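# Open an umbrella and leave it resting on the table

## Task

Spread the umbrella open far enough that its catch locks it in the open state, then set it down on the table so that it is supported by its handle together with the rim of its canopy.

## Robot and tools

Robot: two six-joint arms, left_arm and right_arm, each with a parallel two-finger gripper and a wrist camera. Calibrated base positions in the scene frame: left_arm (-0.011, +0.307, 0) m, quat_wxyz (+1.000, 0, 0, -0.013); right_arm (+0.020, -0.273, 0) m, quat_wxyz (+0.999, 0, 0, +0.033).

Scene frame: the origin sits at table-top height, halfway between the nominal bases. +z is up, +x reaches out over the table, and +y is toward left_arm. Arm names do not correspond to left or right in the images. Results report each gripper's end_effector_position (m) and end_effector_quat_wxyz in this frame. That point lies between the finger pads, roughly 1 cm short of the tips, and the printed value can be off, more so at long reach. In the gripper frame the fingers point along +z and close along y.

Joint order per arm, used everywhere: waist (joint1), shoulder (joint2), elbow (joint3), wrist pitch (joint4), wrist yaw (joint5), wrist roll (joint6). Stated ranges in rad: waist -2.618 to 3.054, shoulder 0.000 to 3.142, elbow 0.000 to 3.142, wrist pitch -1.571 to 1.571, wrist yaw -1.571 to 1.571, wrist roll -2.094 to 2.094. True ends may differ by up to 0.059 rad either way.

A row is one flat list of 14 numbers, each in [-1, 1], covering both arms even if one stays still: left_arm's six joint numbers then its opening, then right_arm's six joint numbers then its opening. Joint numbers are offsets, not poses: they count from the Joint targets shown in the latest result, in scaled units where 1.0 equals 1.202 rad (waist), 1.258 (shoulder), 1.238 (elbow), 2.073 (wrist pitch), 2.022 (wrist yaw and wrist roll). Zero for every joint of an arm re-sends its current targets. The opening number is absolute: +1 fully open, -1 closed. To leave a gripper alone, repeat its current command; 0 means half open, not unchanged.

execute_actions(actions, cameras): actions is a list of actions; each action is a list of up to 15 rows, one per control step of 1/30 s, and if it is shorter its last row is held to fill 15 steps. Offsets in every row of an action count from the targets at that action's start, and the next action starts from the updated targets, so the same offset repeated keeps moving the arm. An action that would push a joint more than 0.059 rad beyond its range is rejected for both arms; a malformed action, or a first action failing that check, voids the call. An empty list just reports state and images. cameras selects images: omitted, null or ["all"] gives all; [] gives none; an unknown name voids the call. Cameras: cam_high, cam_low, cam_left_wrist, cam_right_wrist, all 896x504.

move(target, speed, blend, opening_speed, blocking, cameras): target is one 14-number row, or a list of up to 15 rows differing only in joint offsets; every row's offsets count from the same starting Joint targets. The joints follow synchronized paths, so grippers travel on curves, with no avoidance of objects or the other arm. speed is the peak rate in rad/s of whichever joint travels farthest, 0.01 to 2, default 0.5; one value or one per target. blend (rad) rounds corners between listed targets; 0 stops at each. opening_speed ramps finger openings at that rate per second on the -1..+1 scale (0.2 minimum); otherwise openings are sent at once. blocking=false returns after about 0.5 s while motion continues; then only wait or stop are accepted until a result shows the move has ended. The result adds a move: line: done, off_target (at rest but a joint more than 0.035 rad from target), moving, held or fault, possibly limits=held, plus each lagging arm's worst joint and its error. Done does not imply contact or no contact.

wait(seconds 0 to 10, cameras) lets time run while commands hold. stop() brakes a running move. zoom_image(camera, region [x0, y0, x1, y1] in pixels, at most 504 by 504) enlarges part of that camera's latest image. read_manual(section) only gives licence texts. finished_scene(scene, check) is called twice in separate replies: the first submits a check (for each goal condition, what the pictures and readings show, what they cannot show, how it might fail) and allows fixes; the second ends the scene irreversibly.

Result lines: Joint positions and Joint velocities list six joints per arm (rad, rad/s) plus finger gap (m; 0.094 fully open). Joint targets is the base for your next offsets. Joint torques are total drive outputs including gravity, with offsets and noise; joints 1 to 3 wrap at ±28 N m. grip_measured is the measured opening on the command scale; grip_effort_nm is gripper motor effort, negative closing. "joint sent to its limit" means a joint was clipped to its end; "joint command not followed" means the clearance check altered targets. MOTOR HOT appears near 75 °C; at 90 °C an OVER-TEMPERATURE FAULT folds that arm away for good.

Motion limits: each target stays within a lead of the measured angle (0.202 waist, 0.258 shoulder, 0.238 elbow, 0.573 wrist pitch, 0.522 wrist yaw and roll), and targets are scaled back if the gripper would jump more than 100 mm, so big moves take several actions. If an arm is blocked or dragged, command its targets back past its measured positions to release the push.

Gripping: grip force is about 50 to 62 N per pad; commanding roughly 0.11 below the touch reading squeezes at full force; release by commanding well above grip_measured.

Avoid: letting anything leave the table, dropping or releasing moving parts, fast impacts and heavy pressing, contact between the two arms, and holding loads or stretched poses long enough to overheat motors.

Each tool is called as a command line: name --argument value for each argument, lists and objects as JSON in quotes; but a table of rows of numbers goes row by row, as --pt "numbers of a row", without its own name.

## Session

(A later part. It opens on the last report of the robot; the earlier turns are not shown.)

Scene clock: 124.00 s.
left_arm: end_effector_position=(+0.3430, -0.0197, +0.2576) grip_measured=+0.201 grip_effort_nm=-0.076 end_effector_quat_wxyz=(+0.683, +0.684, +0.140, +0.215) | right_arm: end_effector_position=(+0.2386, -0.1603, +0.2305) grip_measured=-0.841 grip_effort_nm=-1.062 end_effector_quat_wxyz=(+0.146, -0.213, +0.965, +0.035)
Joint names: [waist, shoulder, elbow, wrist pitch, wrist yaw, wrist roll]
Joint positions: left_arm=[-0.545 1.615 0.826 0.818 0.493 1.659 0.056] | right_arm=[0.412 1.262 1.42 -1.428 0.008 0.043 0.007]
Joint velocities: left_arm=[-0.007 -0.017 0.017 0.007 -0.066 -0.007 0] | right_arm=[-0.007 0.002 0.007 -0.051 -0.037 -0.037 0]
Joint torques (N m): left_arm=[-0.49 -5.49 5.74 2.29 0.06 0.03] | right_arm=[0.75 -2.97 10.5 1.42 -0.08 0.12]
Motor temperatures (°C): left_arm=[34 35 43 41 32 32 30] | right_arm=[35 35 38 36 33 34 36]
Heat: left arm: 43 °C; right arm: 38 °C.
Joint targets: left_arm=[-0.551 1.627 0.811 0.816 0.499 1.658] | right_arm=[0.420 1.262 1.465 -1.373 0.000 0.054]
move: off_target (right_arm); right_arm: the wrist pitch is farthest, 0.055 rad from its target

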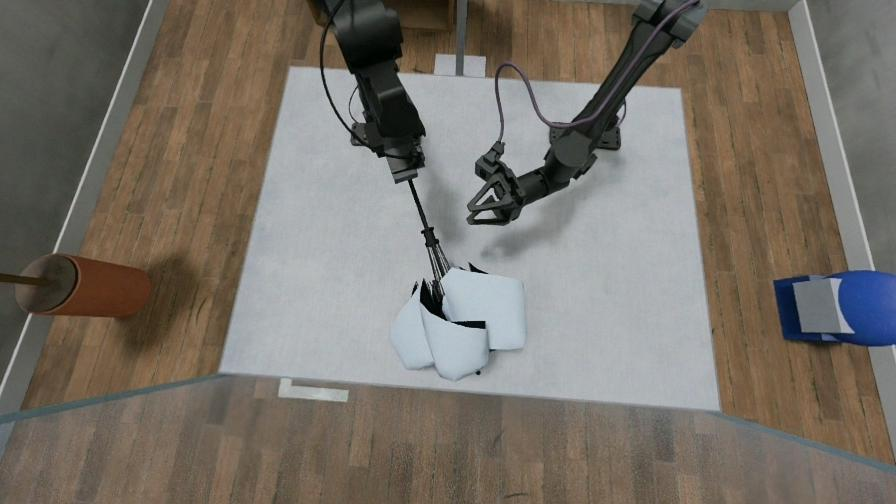

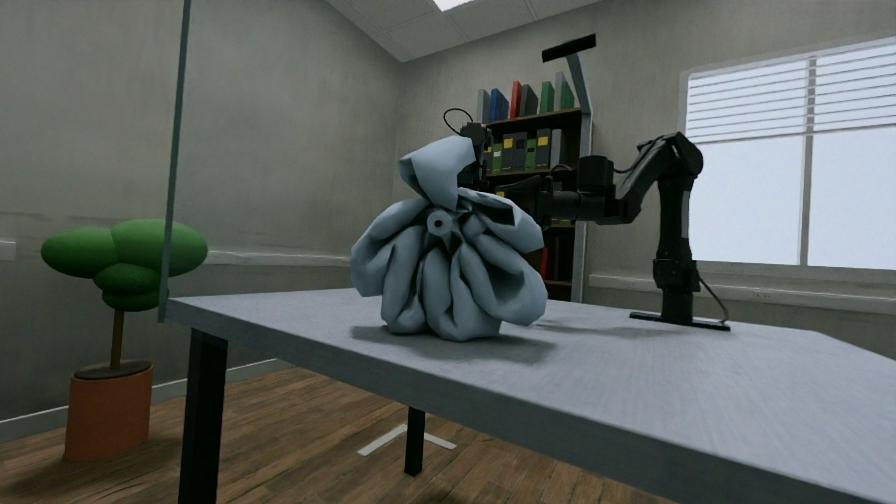

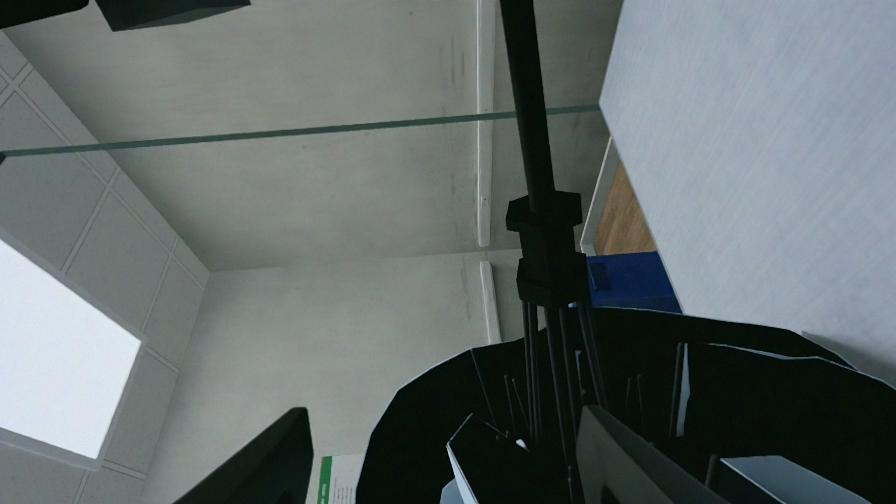

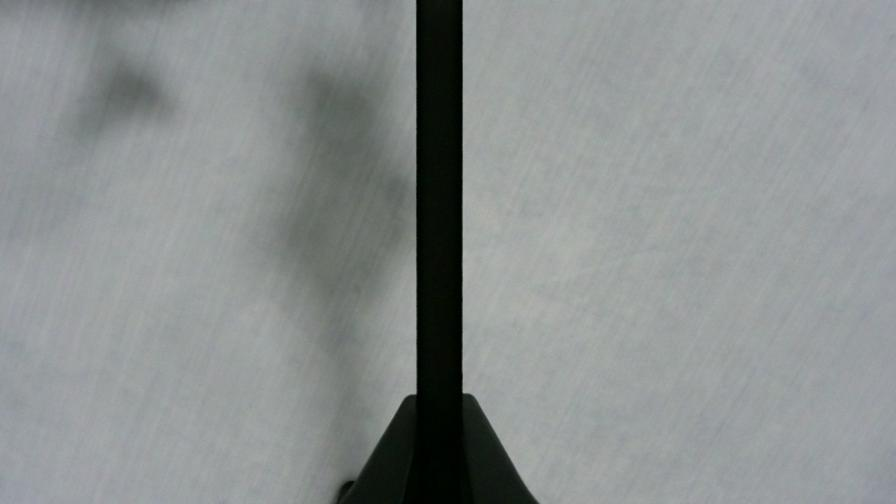

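move --pt "-0.0491 0.168 0.0792 0.0407 -0.0277 -0.1029 0.2 0 0 0 0 0 0 -0.97" --pt "-0.089 0.2745 0.2286 0.0156 -0.0514 -0.1029 0.2 0 0 0 0 0 0 -0.97" --speed 0.5 --blend 0.04 --cameras '["cam_left_wrist","cam_right_wrist"]'

Scene clock: 144.17 s.
left_arm: end_effector_position=(+0.3778, -0.0947, +0.2123) grip_measured=+0.201 grip_effort_nm=-0.076 end_effector_quat_wxyz=(+0.692, +0.677, +0.210, +0.134) | right_arm: end_effector_position=(+0.2386, -0.1603, +0.2305) grip_measured=-0.841 grip_effort_nm=-1.067 end_effector_quat_wxyz=(+0.146, -0.213, +0.965, +0.035)
Joint names: [waist, shoulder, elbow, wrist pitch, wrist yaw, wrist roll]
Joint positions: left_arm=[-0.652 1.949 1.071 0.872 0.401 1.463 0.056] | right_arm=[0.412 1.262 1.42 -1.428 0.008 0.043 0.007]
Joint velocities: left_arm=[-0.007 -0.012 0.002 0.022 -0.037 -0.022 0] | right_arm=[-0.017 -0.007 0.022 -0.051 0.007 0.037 -0.001]
Joint torques (N m): left_arm=[-0.44 -7.15 8.55 2.12 -0.07 -0.11] | right_arm=[0.66 -2.93 10.47 1.4 -0.08 0.12]
Motor temperatures (°C): left_arm=[34 36 42 44 32 32 30] | right_arm=[35 35 38 36 33 34 36]
Heat: left arm: 44 °C; right arm: 38 °C.
Joint targets: left_arm=[-0.658 1.973 1.094 0.848 0.395 1.450] | right_arm=[0.420 1.262 1.465 -1.373 0.000 0.054]
move: off_target (right_arm); right_arm: the wrist pitch is farthest, 0.055 rad from its target
Images, in order (width x height): cam_left_wrist 896x504, cam_right_wrist 896x504.

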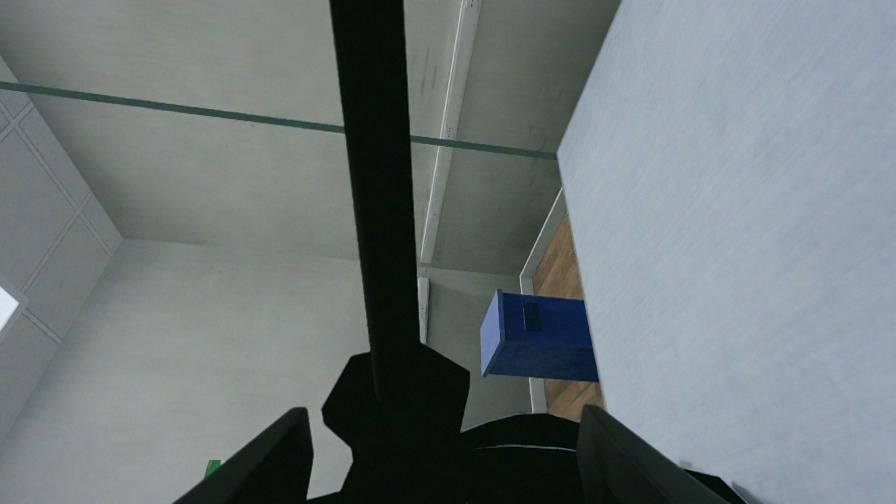

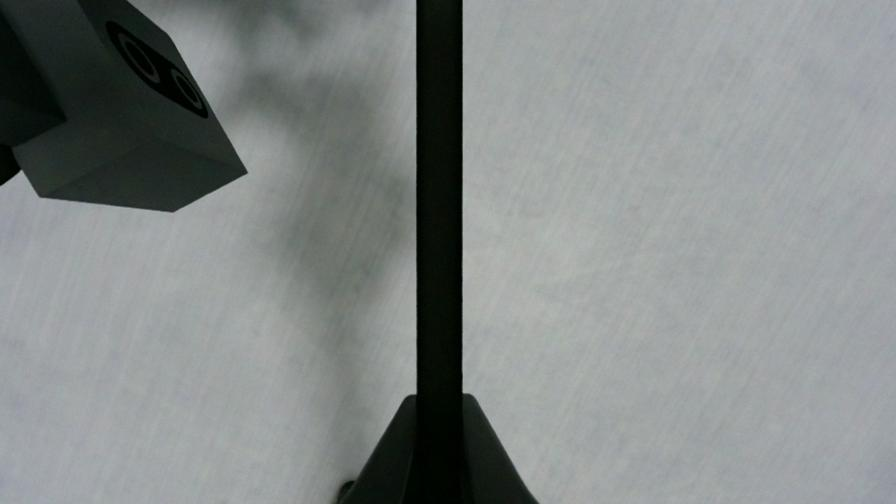

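execute_actions --actions '[]'

Scene clock: 162.53 s.
left_arm: end_effector_position=(+0.3779, -0.0946, +0.2121) grip_measured=+0.201 grip_effort_nm=-0.081 end_effector_quat_wxyz=(+0.692, +0.677, +0.211, +0.134) | right_arm: end_effector_position=(+0.2386, -0.1603, +0.2305) grip_measured=-0.841 grip_effort_nm=-1.062 end_effector_quat_wxyz=(+0.146, -0.213, +0.965, +0.035)
Joint names: [waist, shoulder, elbow, wrist pitch, wrist yaw, wrist roll]
Joint positions: left_arm=[-0.652 1.949 1.071 0.871 0.401 1.463 0.056] | right_arm=[0.412 1.262 1.42 -1.428 0.008 0.043 0.007]
Joint velocities: left_arm=[-0.007 0.007 0.002 -0.037 -0.037 0.007 0] | right_arm=[-0.017 -0.007 -0.012 -0.007 0.051 -0.022 -0.002]
Joint torques (N m): left_arm=[-0.44 -7.15 8.58 2.12 -0.06 -0.09] | right_arm=[0.66 -2.93 10.45 1.42 -0.07 0.12]
Motor temperatures (°C): left_arm=[34 36 42 44 32 32 30] | right_arm=[35 35 38 37 33 34 36]
Heat: left arm: 44 °C; right arm: 38 °C.
Joint targets: left_arm=[-0.658 1.973 1.094 0.848 0.395 1.450] | right_arm=[0.420 1.262 1.465 -1.373 0.000 0.054]
Tool commands: left_gripper/opening=+0.2 right_gripper/opening=-0.97

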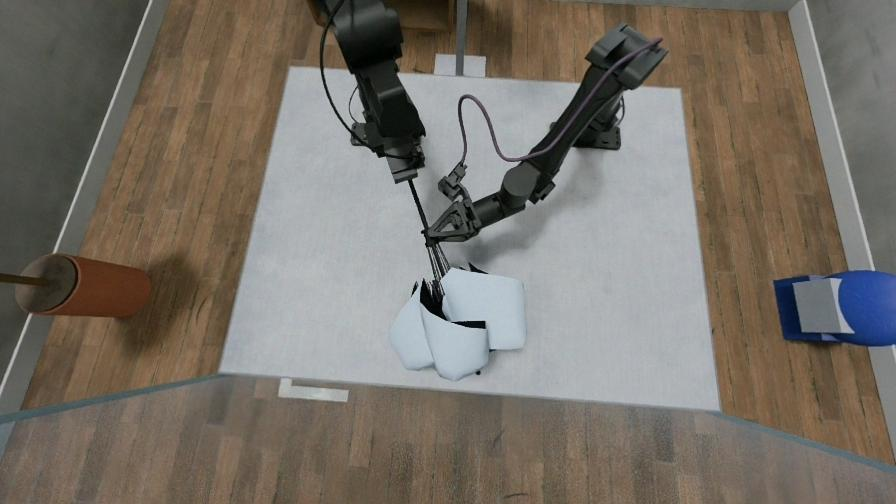

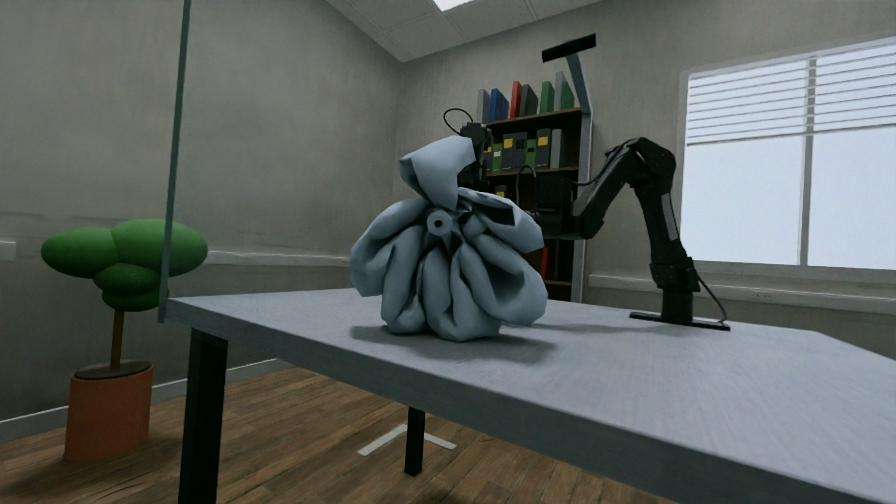

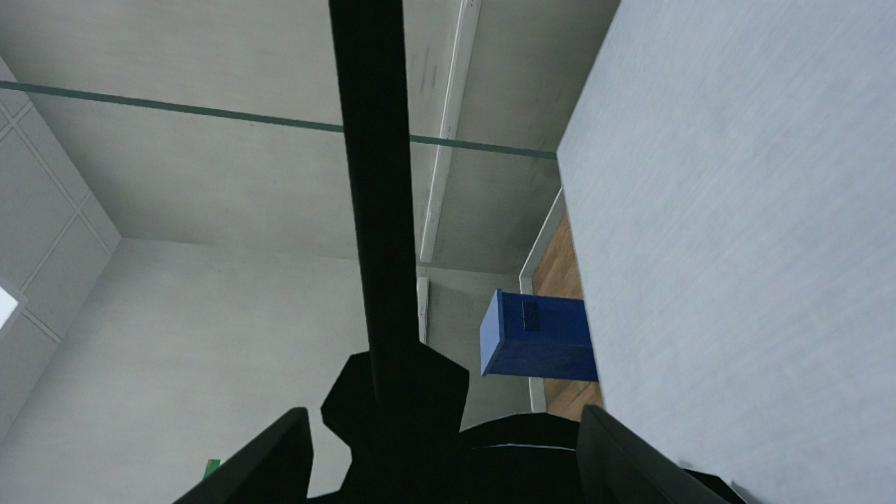

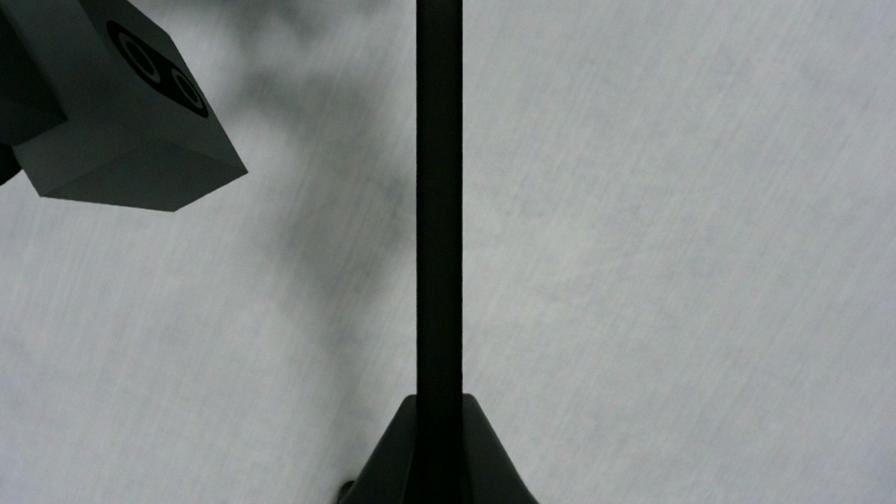

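move --target '[0, -0.025, 0, -0.0152, 0, 0, 0.2, 0, 0, 0, 0, 0, 0, -0.97]' --speed 0.3 --cameras '["cam_left_wrist"]'

Scene clock: 167.33 s.
left_arm: end_effector_position=(+0.3779, -0.0945, +0.2051) grip_measured=+0.201 grip_effort_nm=-0.081 end_effector_quat_wxyz=(+0.683, +0.685, +0.218, +0.128) | right_arm: end_effector_position=(+0.2386, -0.1603, +0.2305) grip_measured=-0.841 grip_effort_nm=-1.057 end_effector_quat_wxyz=(+0.146, -0.213, +0.965, +0.035)
Joint names: [waist, shoulder, elbow, wrist pitch, wrist yaw, wrist roll]
Joint positions: left_arm=[-0.652 1.949 1.071 0.842 0.4 1.463 0.056] | right_arm=[0.412 1.262 1.42 -1.428 0.008 0.043 0.007]
Joint velocities: left_arm=[0.002 0.002 0.002 0.11 -0.007 -0.051 -0.001] | right_arm=[-0.002 -0.007 -0.002 0.022 -0.007 0.037 0]
Joint torques (N m): left_arm=[-0.44 -9.43 8.58 2.13 -0.04 -0.09] | right_arm=[0.68 -2.95 10.48 1.42 -0.07 0.12]
Motor temperatures (°C): left_arm=[34 36 42 44 32 32 30] | right_arm=[35 35 38 37 33 34 36]
Heat: left arm: 44 °C; right arm: 38 °C.
Joint targets: left_arm=[-0.658 1.941 1.094 0.817 0.395 1.450] | right_arm=[0.420 1.262 1.465 -1.373 0.000 0.054]
move: off_target (right_arm); right_arm: the wrist pitch is farthest, 0.055 rad from its target
Images, in order (width x height): cam_left_wrist 896x504.

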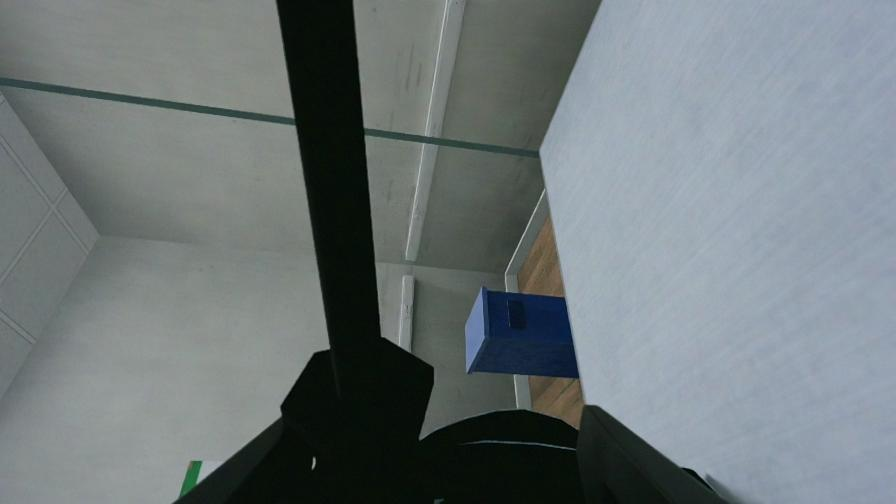

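move --target '[0, -0.028, 0, 0, 0, 0, 0.2, 0, 0, 0, 0, 0, 0, -0.97]' --speed 0.3 --cameras '["cam_left_wrist"]'

Scene clock: 172.13 s.
left_arm: end_effector_position=(+0.3767, -0.0934, +0.2136) grip_measured=+0.201 grip_effort_nm=-0.071 end_effector_quat_wxyz=(+0.687, +0.682, +0.215, +0.131) | right_arm: end_effector_position=(+0.2386, -0.1603, +0.2305) grip_measured=-0.841 grip_effort_nm=-1.062 end_effector_quat_wxyz=(+0.146, -0.213, +0.965, +0.035)
Joint names: [waist, shoulder, elbow, wrist pitch, wrist yaw, wrist roll]
Joint positions: left_arm=[-0.652 1.931 1.071 0.837 0.399 1.463 0.056] | right_arm=[0.412 1.262 1.42 -1.428 0.008 0.043 0.007]
Joint velocities: left_arm=[0.007 -0.017 0.007 -0.051 -0.037 0.007 -0.001] | right_arm=[0.002 -0.002 -0.002 0.007 0.022 -0.037 0]
Joint torques (N m): left_arm=[-0.44 -10.71 8.73 2.15 -0.05 -0.1] | right_arm=[0.73 -2.92 10.45 1.41 -0.07 0.13]
Motor temperatures (°C): left_arm=[34 37 41 45 32 32 30] | right_arm=[35 35 38 37 33 34 36]
Heat: left arm: 45 °C; right arm: 38 °C.
Joint targets: left_arm=[-0.658 1.906 1.094 0.816 0.395 1.450] | right_arm=[0.420 1.262 1.465 -1.373 0.000 0.054]
move: off_target (right_arm); right_arm: the wrist pitch is farthest, 0.055 rad from its target
Images, in order (width x height): cam_left_wrist 896x504.

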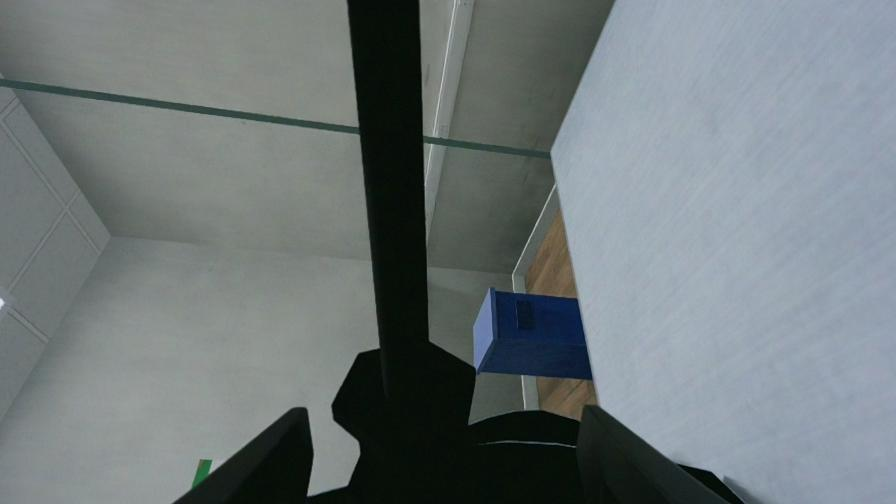

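move --target '[0, -0.016, 0, 0, 0, 0, 0.2, 0, 0, 0, 0, 0, 0, -0.97]' --speed 0.3 --cameras '["cam_left_wrist"]'

Scene clock: 173.67 s.
left_arm: end_effector_position=(+0.3751, -0.0921, +0.2241) grip_measured=+0.201 grip_effort_nm=-0.076 end_effector_quat_wxyz=(+0.693, +0.676, +0.210, +0.135) | right_arm: end_effector_position=(+0.2386, -0.1603, +0.2305) grip_measured=-0.841 grip_effort_nm=-1.062 end_effector_quat_wxyz=(+0.146, -0.213, +0.965, +0.035)
Joint names: [waist, shoulder, elbow, wrist pitch, wrist yaw, wrist roll]
Joint positions: left_arm=[-0.652 1.911 1.071 0.836 0.399 1.463 0.056] | right_arm=[0.412 1.262 1.42 -1.428 0.008 0.043 0.007]
Joint velocities: left_arm=[-0.002 0.002 0.002 -0.007 -0.095 -0.022 -0.001] | right_arm=[0.012 -0.017 0.002 -0.095 -0.037 -0.022 0]
Joint torques (N m): left_arm=[-0.43 -10.52 8.7 2.18 -0.05 -0.11] | right_arm=[0.73 -2.96 10.45 1.41 -0.09 0.12]
Motor temperatures (°C): left_arm=[34 37 41 45 32 32 30] | right_arm=[35 35 38 37 33 34 36]
Heat: left arm: 45 °C; right arm: 38 °C.
Joint targets: left_arm=[-0.658 1.886 1.094 0.816 0.395 1.450] | right_arm=[0.420 1.262 1.465 -1.373 0.000 0.054]
move: off_target (right_arm); right_arm: the wrist pitch is farthest, 0.055 rad from its target
Images, in order (width x height): cam_left_wrist 896x504.

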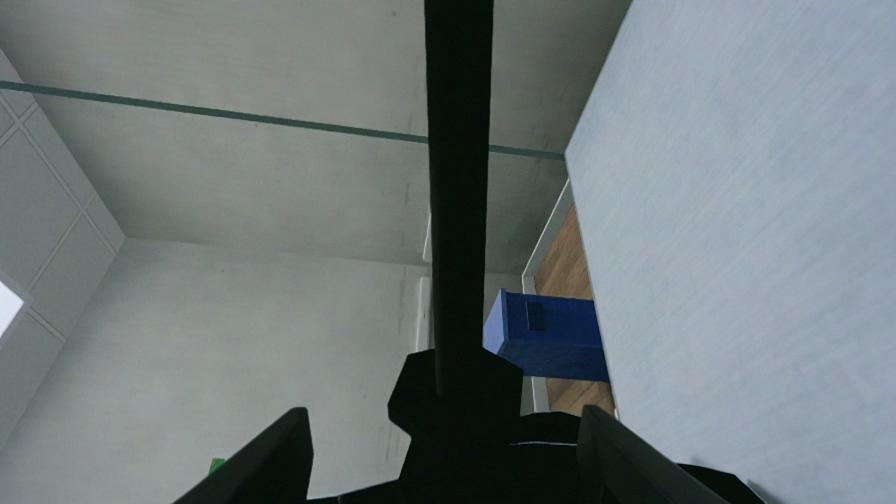

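move --target '[0, 0, 0, 0, 0, 0, -0.9, 0, 0, 0, 0, 0, 0, -0.97]' --opening_speed 1.2

Scene clock: 179.00 s.
left_arm: end_effector_position=(+0.3751, -0.0921, +0.2230) grip_measured=-0.535 grip_effort_nm=-1.033 end_effector_quat_wxyz=(+0.691, +0.678, +0.212, +0.134) | right_arm: end_effector_position=(+0.2386, -0.1603, +0.2305) grip_measured=-0.841 grip_effort_nm=-1.057 end_effector_quat_wxyz=(+0.146, -0.213, +0.965, +0.035)
Joint names: [waist, shoulder, elbow, wrist pitch, wrist yaw, wrist roll]
Joint positions: left_arm=[-0.652 1.911 1.071 0.831 0.399 1.462 0.022] | right_arm=[0.412 1.262 1.42 -1.428 0.008 0.043 0.007]
Joint velocities: left_arm=[0.007 -0.002 0.002 0.037 -0.022 0.007 0] | right_arm=[-0.002 0.017 -0.007 0.051 -0.037 -0.081 0]
Joint torques (N m): left_arm=[-0.46 -10.55 8.73 2.21 -0.05 -0.1] | right_arm=[0.75 -2.92 10.5 1.41 -0.08 0.13]
Motor temperatures (°C): left_arm=[34 37 41 44 32 32 30] | right_arm=[35 35 38 37 33 34 36]
Heat: left arm: 44 °C; right arm: 38 °C.
Joint targets: left_arm=[-0.658 1.886 1.094 0.816 0.395 1.450] | right_arm=[0.420 1.262 1.465 -1.373 0.000 0.054]
move: off_target (right_arm); right_arm: the wrist pitch is farthest, 0.055 rad from its target

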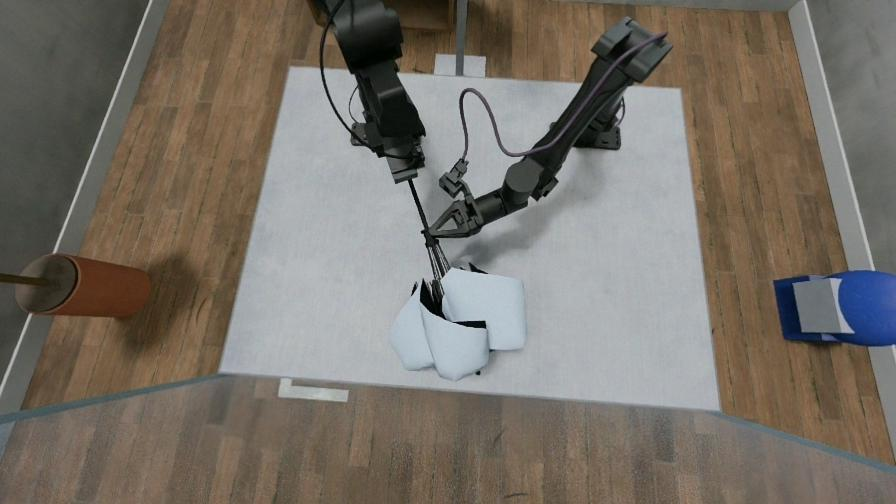

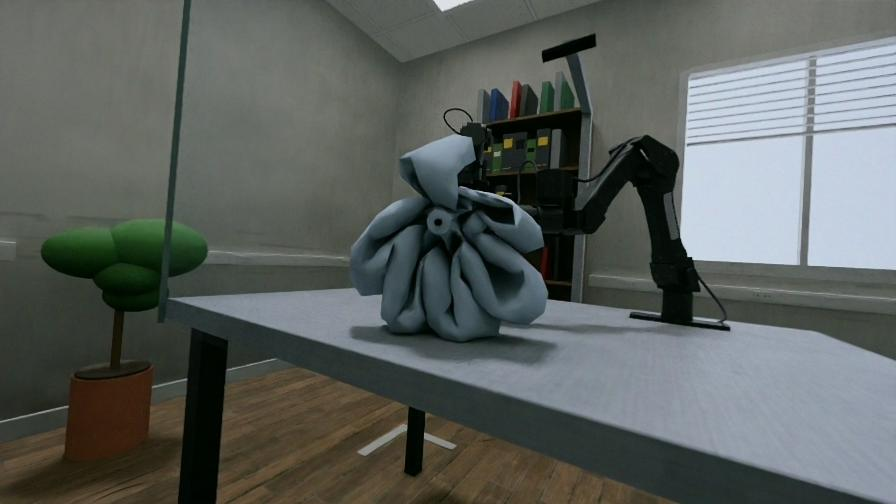

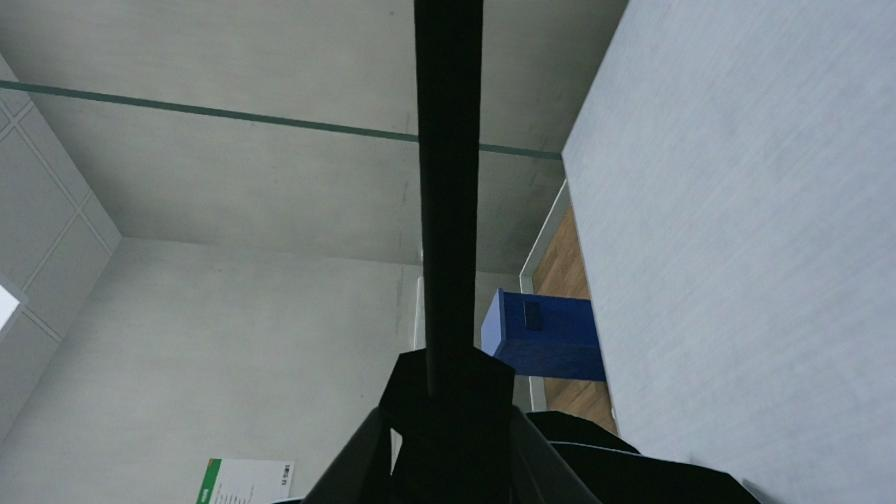

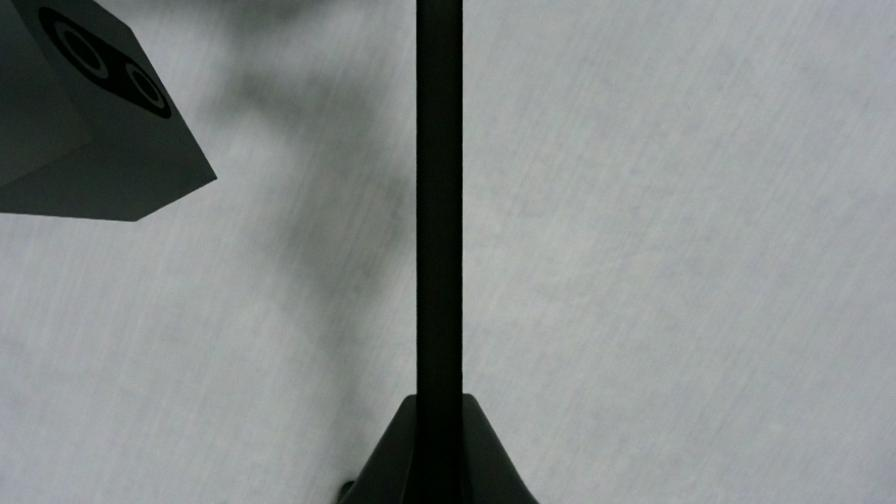

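move --target '[-0.0126, -0.0814, 0.0712, -0.0921, -0.0089, 0.183, -0.9, 0, 0, 0, 0, 0, 0, -0.97]' --speed 0.3

Scene clock: 210.20 s.
left_arm: end_effector_position=(+0.3779, -0.0888, +0.2504) grip_measured=-0.556 grip_effort_nm=-1.038 end_effector_quat_wxyz=(+0.641, +0.719, +0.132, +0.234) | right_arm: end_effector_position=(+0.2428, -0.1569, +0.2346) grip_measured=-0.841 grip_effort_nm=-1.057 end_effector_quat_wxyz=(+0.157, -0.212, +0.964, +0.041)
Joint names: [waist, shoulder, elbow, wrist pitch, wrist yaw, wrist roll]
Joint positions: left_arm=[-0.658 1.822 1.146 0.604 0.354 1.764 0.021] | right_arm=[0.412 1.262 1.429 -1.411 0.002 0.045 0.007]
Joint velocities: left_arm=[-0.007 0.012 0.007 -0.037 -0.037 0.051 -0.001] | right_arm=[-0.012 -0.002 0.012 0.007 -0.007 -0.022 0]
Joint torques (N m): left_arm=[-1.28 -11.36 10.33 2.63 0.22 0.68] | right_arm=[0.72 -2.92 9.65 1.29 -0.01 0.11]
Motor temperatures (°C): left_arm=[34 38 42 45 32 32 32] | right_arm=[35 35 39 37 33 34 37]
Heat: left arm: 45 °C; right arm: 39 °C.
Joint targets: left_arm=[-0.673 1.784 1.182 0.625 0.377 1.820] | right_arm=[0.420 1.262 1.465 -1.373 0.000 0.054]
move: off_target (left_arm, right_arm); left_arm: the wrist roll is farthest, 0.056 rad from its target; right_arm: the wrist pitch is farthest, 0.038 rad from its target

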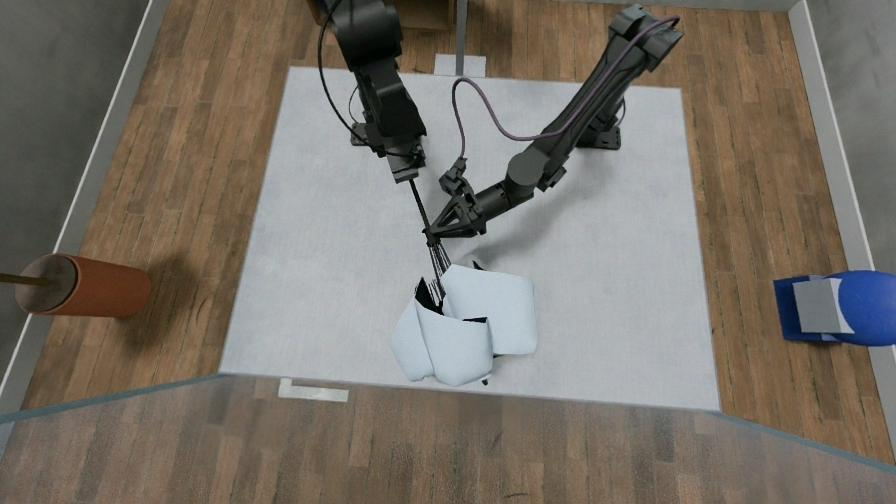

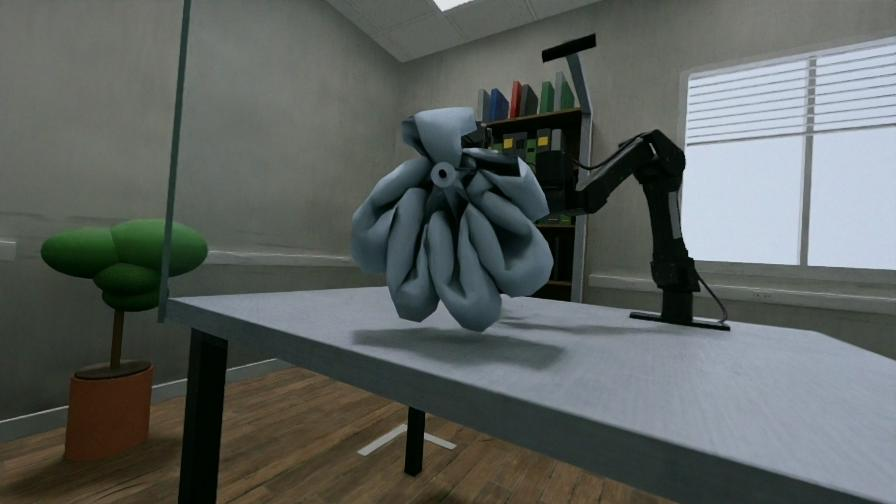

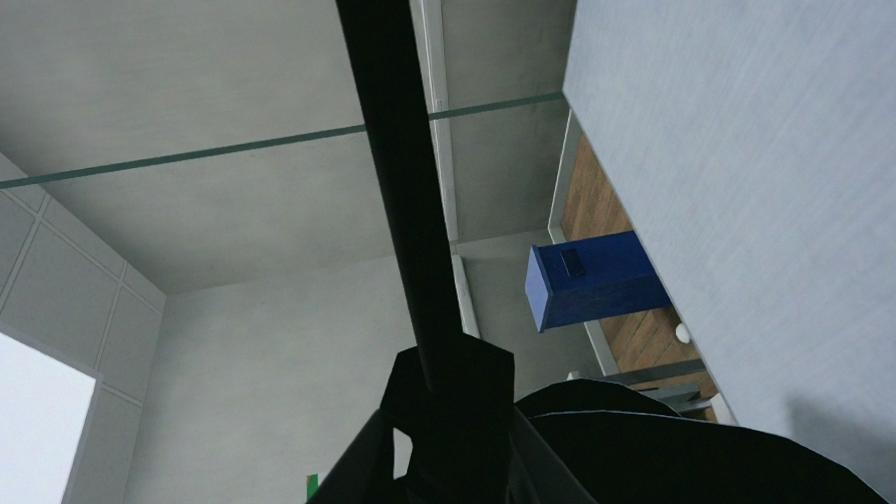

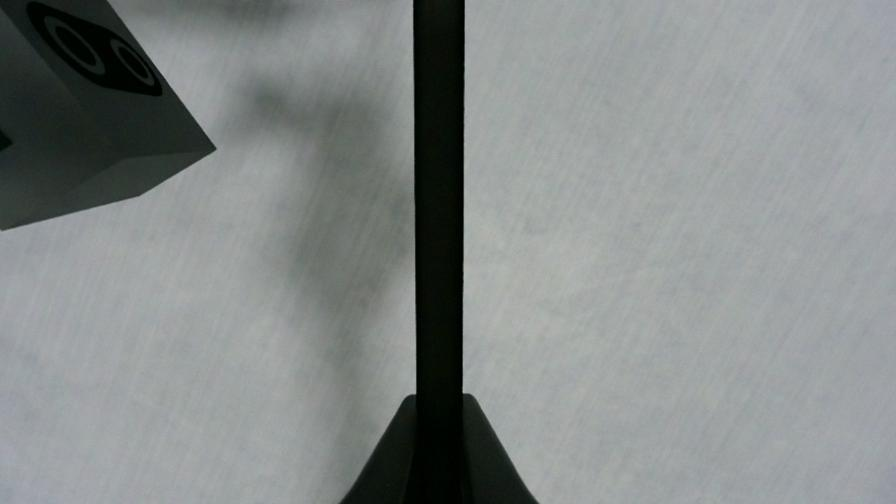

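move --target '[0.0899, 0.0628, 0.0767, 0.0265, 0.0589, -0.0297, -0.9, 0, 0, 0, 0, 0, 0, -0.97]' --speed 0.15

Scene clock: 230.03 s.
left_arm: end_effector_position=(+0.3979, -0.0777, +0.2686) grip_measured=-0.557 grip_effort_nm=-1.038 end_effector_quat_wxyz=(+0.660, +0.710, +0.105, +0.223) | right_arm: end_effector_position=(+0.2583, -0.1480, +0.2449) grip_measured=-0.841 grip_effort_nm=-1.067 end_effector_quat_wxyz=(+0.196, -0.209, +0.956, +0.052)
Joint names: [waist, shoulder, elbow, wrist pitch, wrist yaw, wrist roll]
Joint positions: left_arm=[-0.58 1.856 1.226 0.597 0.492 1.765 0.021] | right_arm=[0.415 1.262 1.442 -1.341 0.002 0.05 0.007]
Joint velocities: left_arm=[-0.002 -0.002 -0.007 -0.081 0.037 0.022 -0.001] | right_arm=[0.007 0.012 -0.017 -0.007 -0.007 -0.037 -0.001]
Joint torques (N m): left_arm=[1.28 -8.21 11.62 3.24 0.04 -0.01] | right_arm=[0.44 -3.02 8.59 0.79 0 0.06]
Motor temperatures (°C): left_arm=[34 39 44 48 32 32 32] | right_arm=[35 35 38 38 33 34 37]
Heat: left arm: 48 °C; right arm: 38 °C.
Joint targets: left_arm=[-0.565 1.863 1.277 0.680 0.496 1.760] | right_arm=[0.419 1.262 1.465 -1.373 0.000 0.054]
move: off_target (left_arm); left_arm: the wrist pitch is farthest, 0.083 rad from its target

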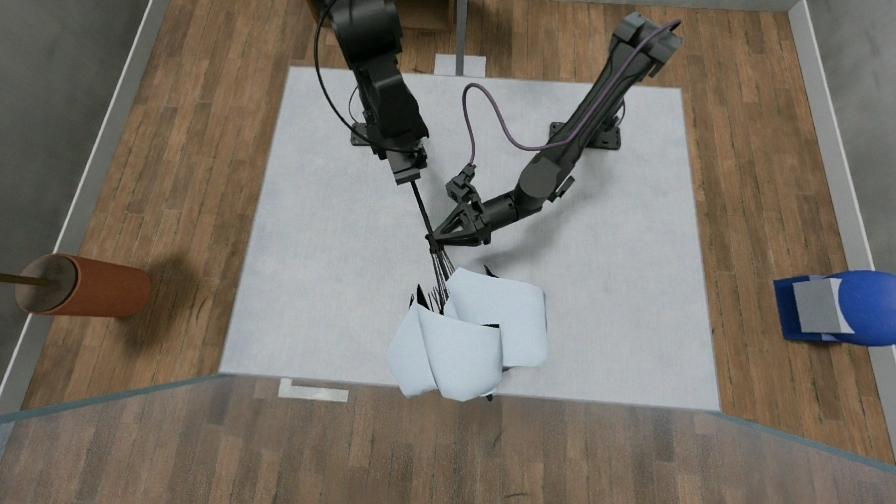

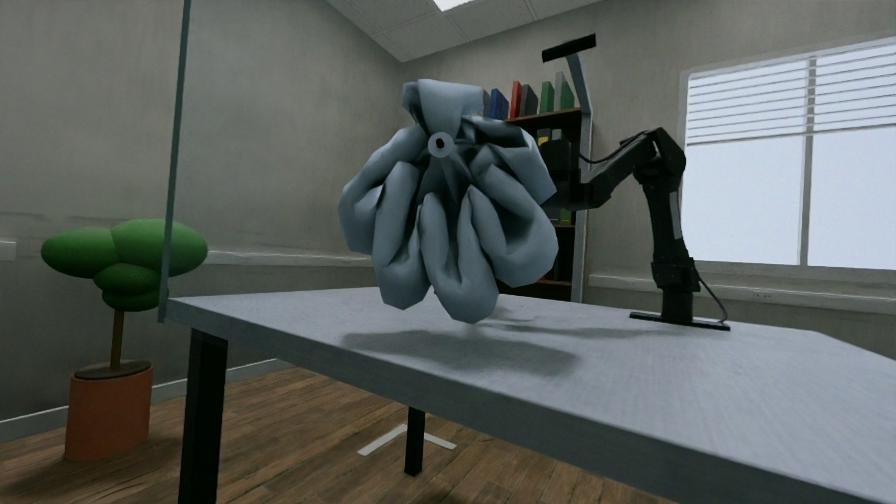

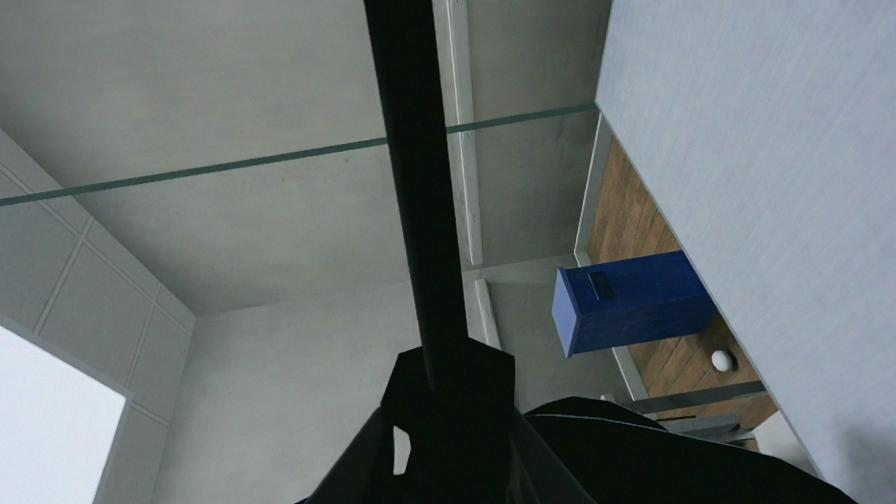

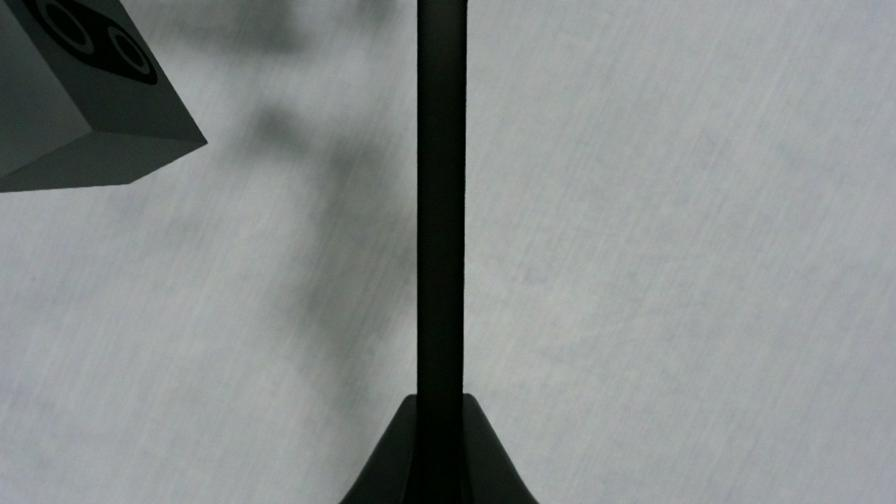

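move --target '[0.0715, 0.058, 0.1099, -0.0304, 0.0252, 0, -0.9, 0, -0.0827, -0.0501, -0.048, 0, 0, -0.97]' --speed 0.15

Scene clock: 243.93 s.
left_arm: end_effector_position=(+0.4238, -0.0711, +0.2942) grip_measured=-0.562 grip_effort_nm=-1.033 end_effector_quat_wxyz=(+0.679, +0.695, +0.076, +0.224) | right_arm: end_effector_position=(+0.2448, -0.1558, +0.2590) grip_measured=-0.841 grip_effort_nm=-1.057 end_effector_quat_wxyz=(+0.223, -0.205, +0.951, +0.059)
Joint names: [waist, shoulder, elbow, wrist pitch, wrist yaw, wrist roll]
Joint positions: left_arm=[-0.515 1.92 1.365 0.58 0.603 1.766 0.021] | right_arm=[0.415 1.18 1.428 -1.354 0.006 0.056 0.007]
Joint velocities: left_arm=[-0.007 -0.022 0.007 0.037 0.007 0.007 0] | right_arm=[-0.012 -0.002 -0.002 -0.022 -0.037 0.022 0.001]
Joint torques (N m): left_arm=[3.15 -8.13 11.51 2.67 -0.56 -0.03] | right_arm=[0.42 -4.05 4.34 0.11 -0.05 0]
Motor temperatures (°C): left_arm=[34 39 46 53 32 32 32] | right_arm=[35 35 38 37 33 34 37]
Heat: left arm: 53 °C; right arm: 38 °C.
Joint targets: left_arm=[-0.479 1.936 1.413 0.617 0.547 1.760] | right_arm=[0.419 1.158 1.403 -1.473 0.000 0.054]
move: off_target (left_arm, right_arm); left_arm: the wrist yaw is farthest, 0.056 rad from its target; right_arm: the wrist pitch is farthest, 0.118 rad from its target

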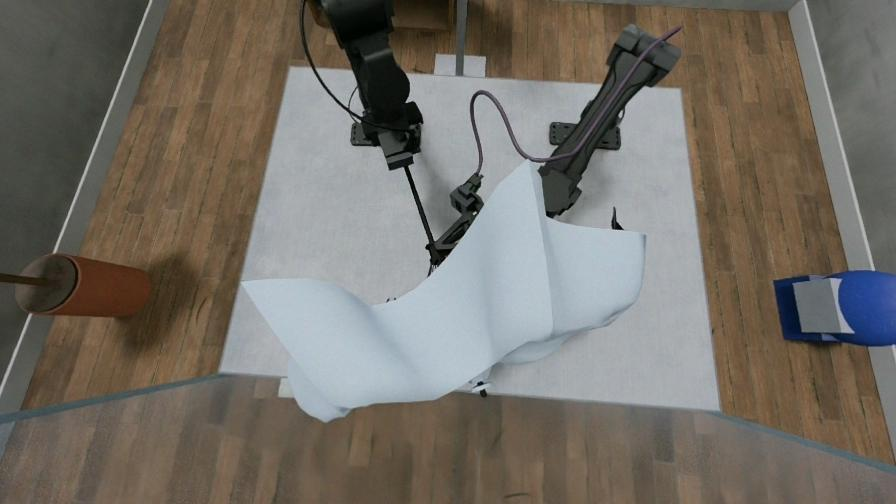

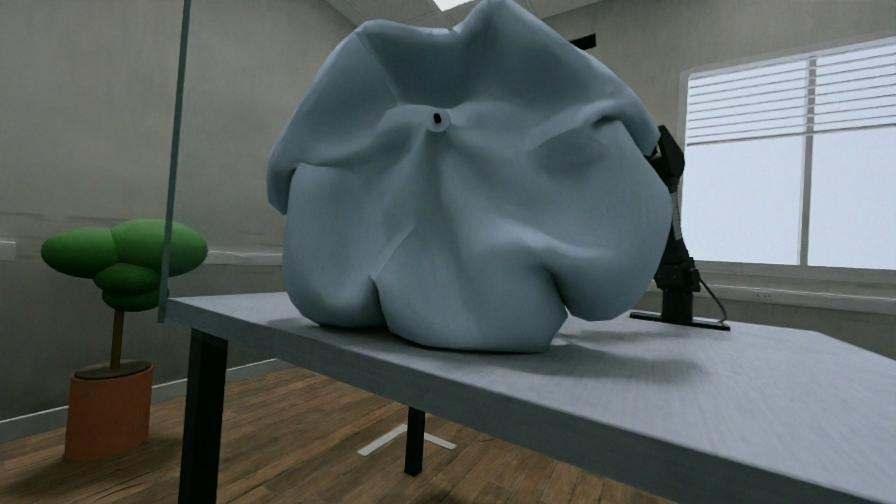

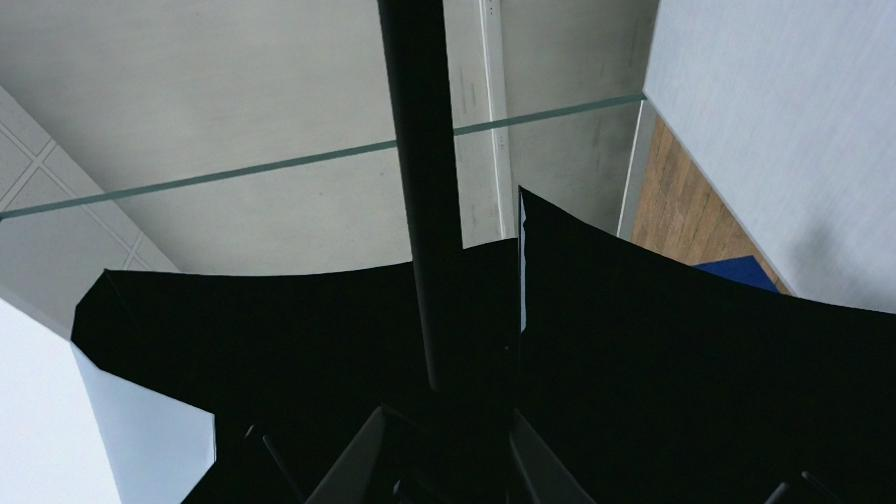

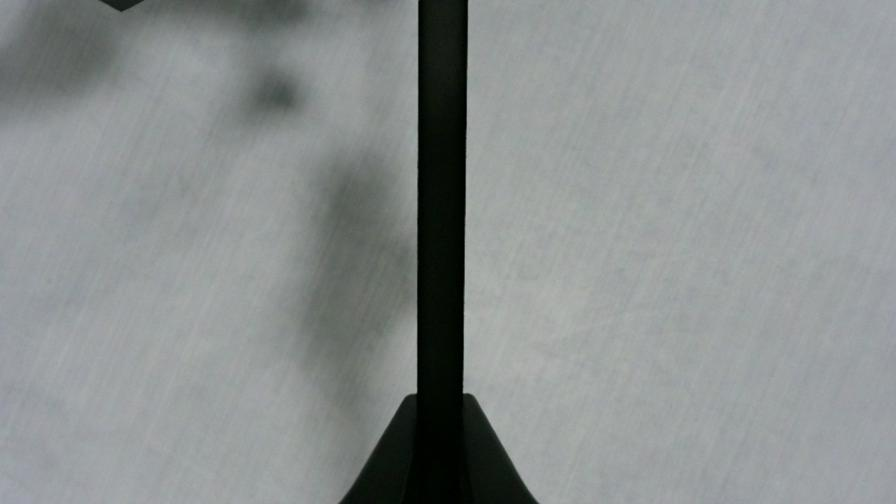

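zoom_image --camera "cam_high" --region '[220, 60, 724, 440]'

zoom_image --camera "cam_left_wrist" --region '[50, 150, 550, 504]'

Scaled by 1.000.

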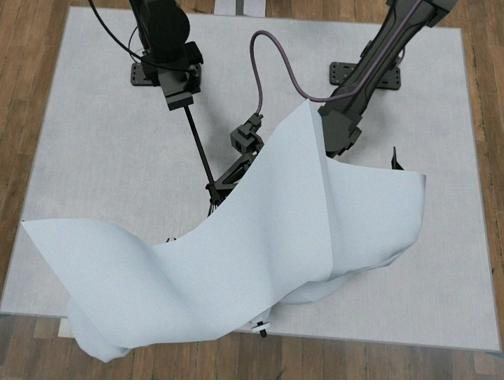

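Scaled by 1.008 from the camera's 896x504 image, which has a finer 1280x720 frame.

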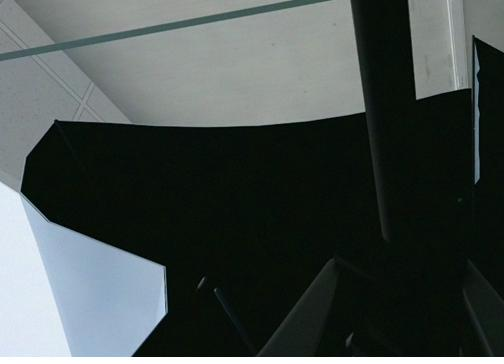

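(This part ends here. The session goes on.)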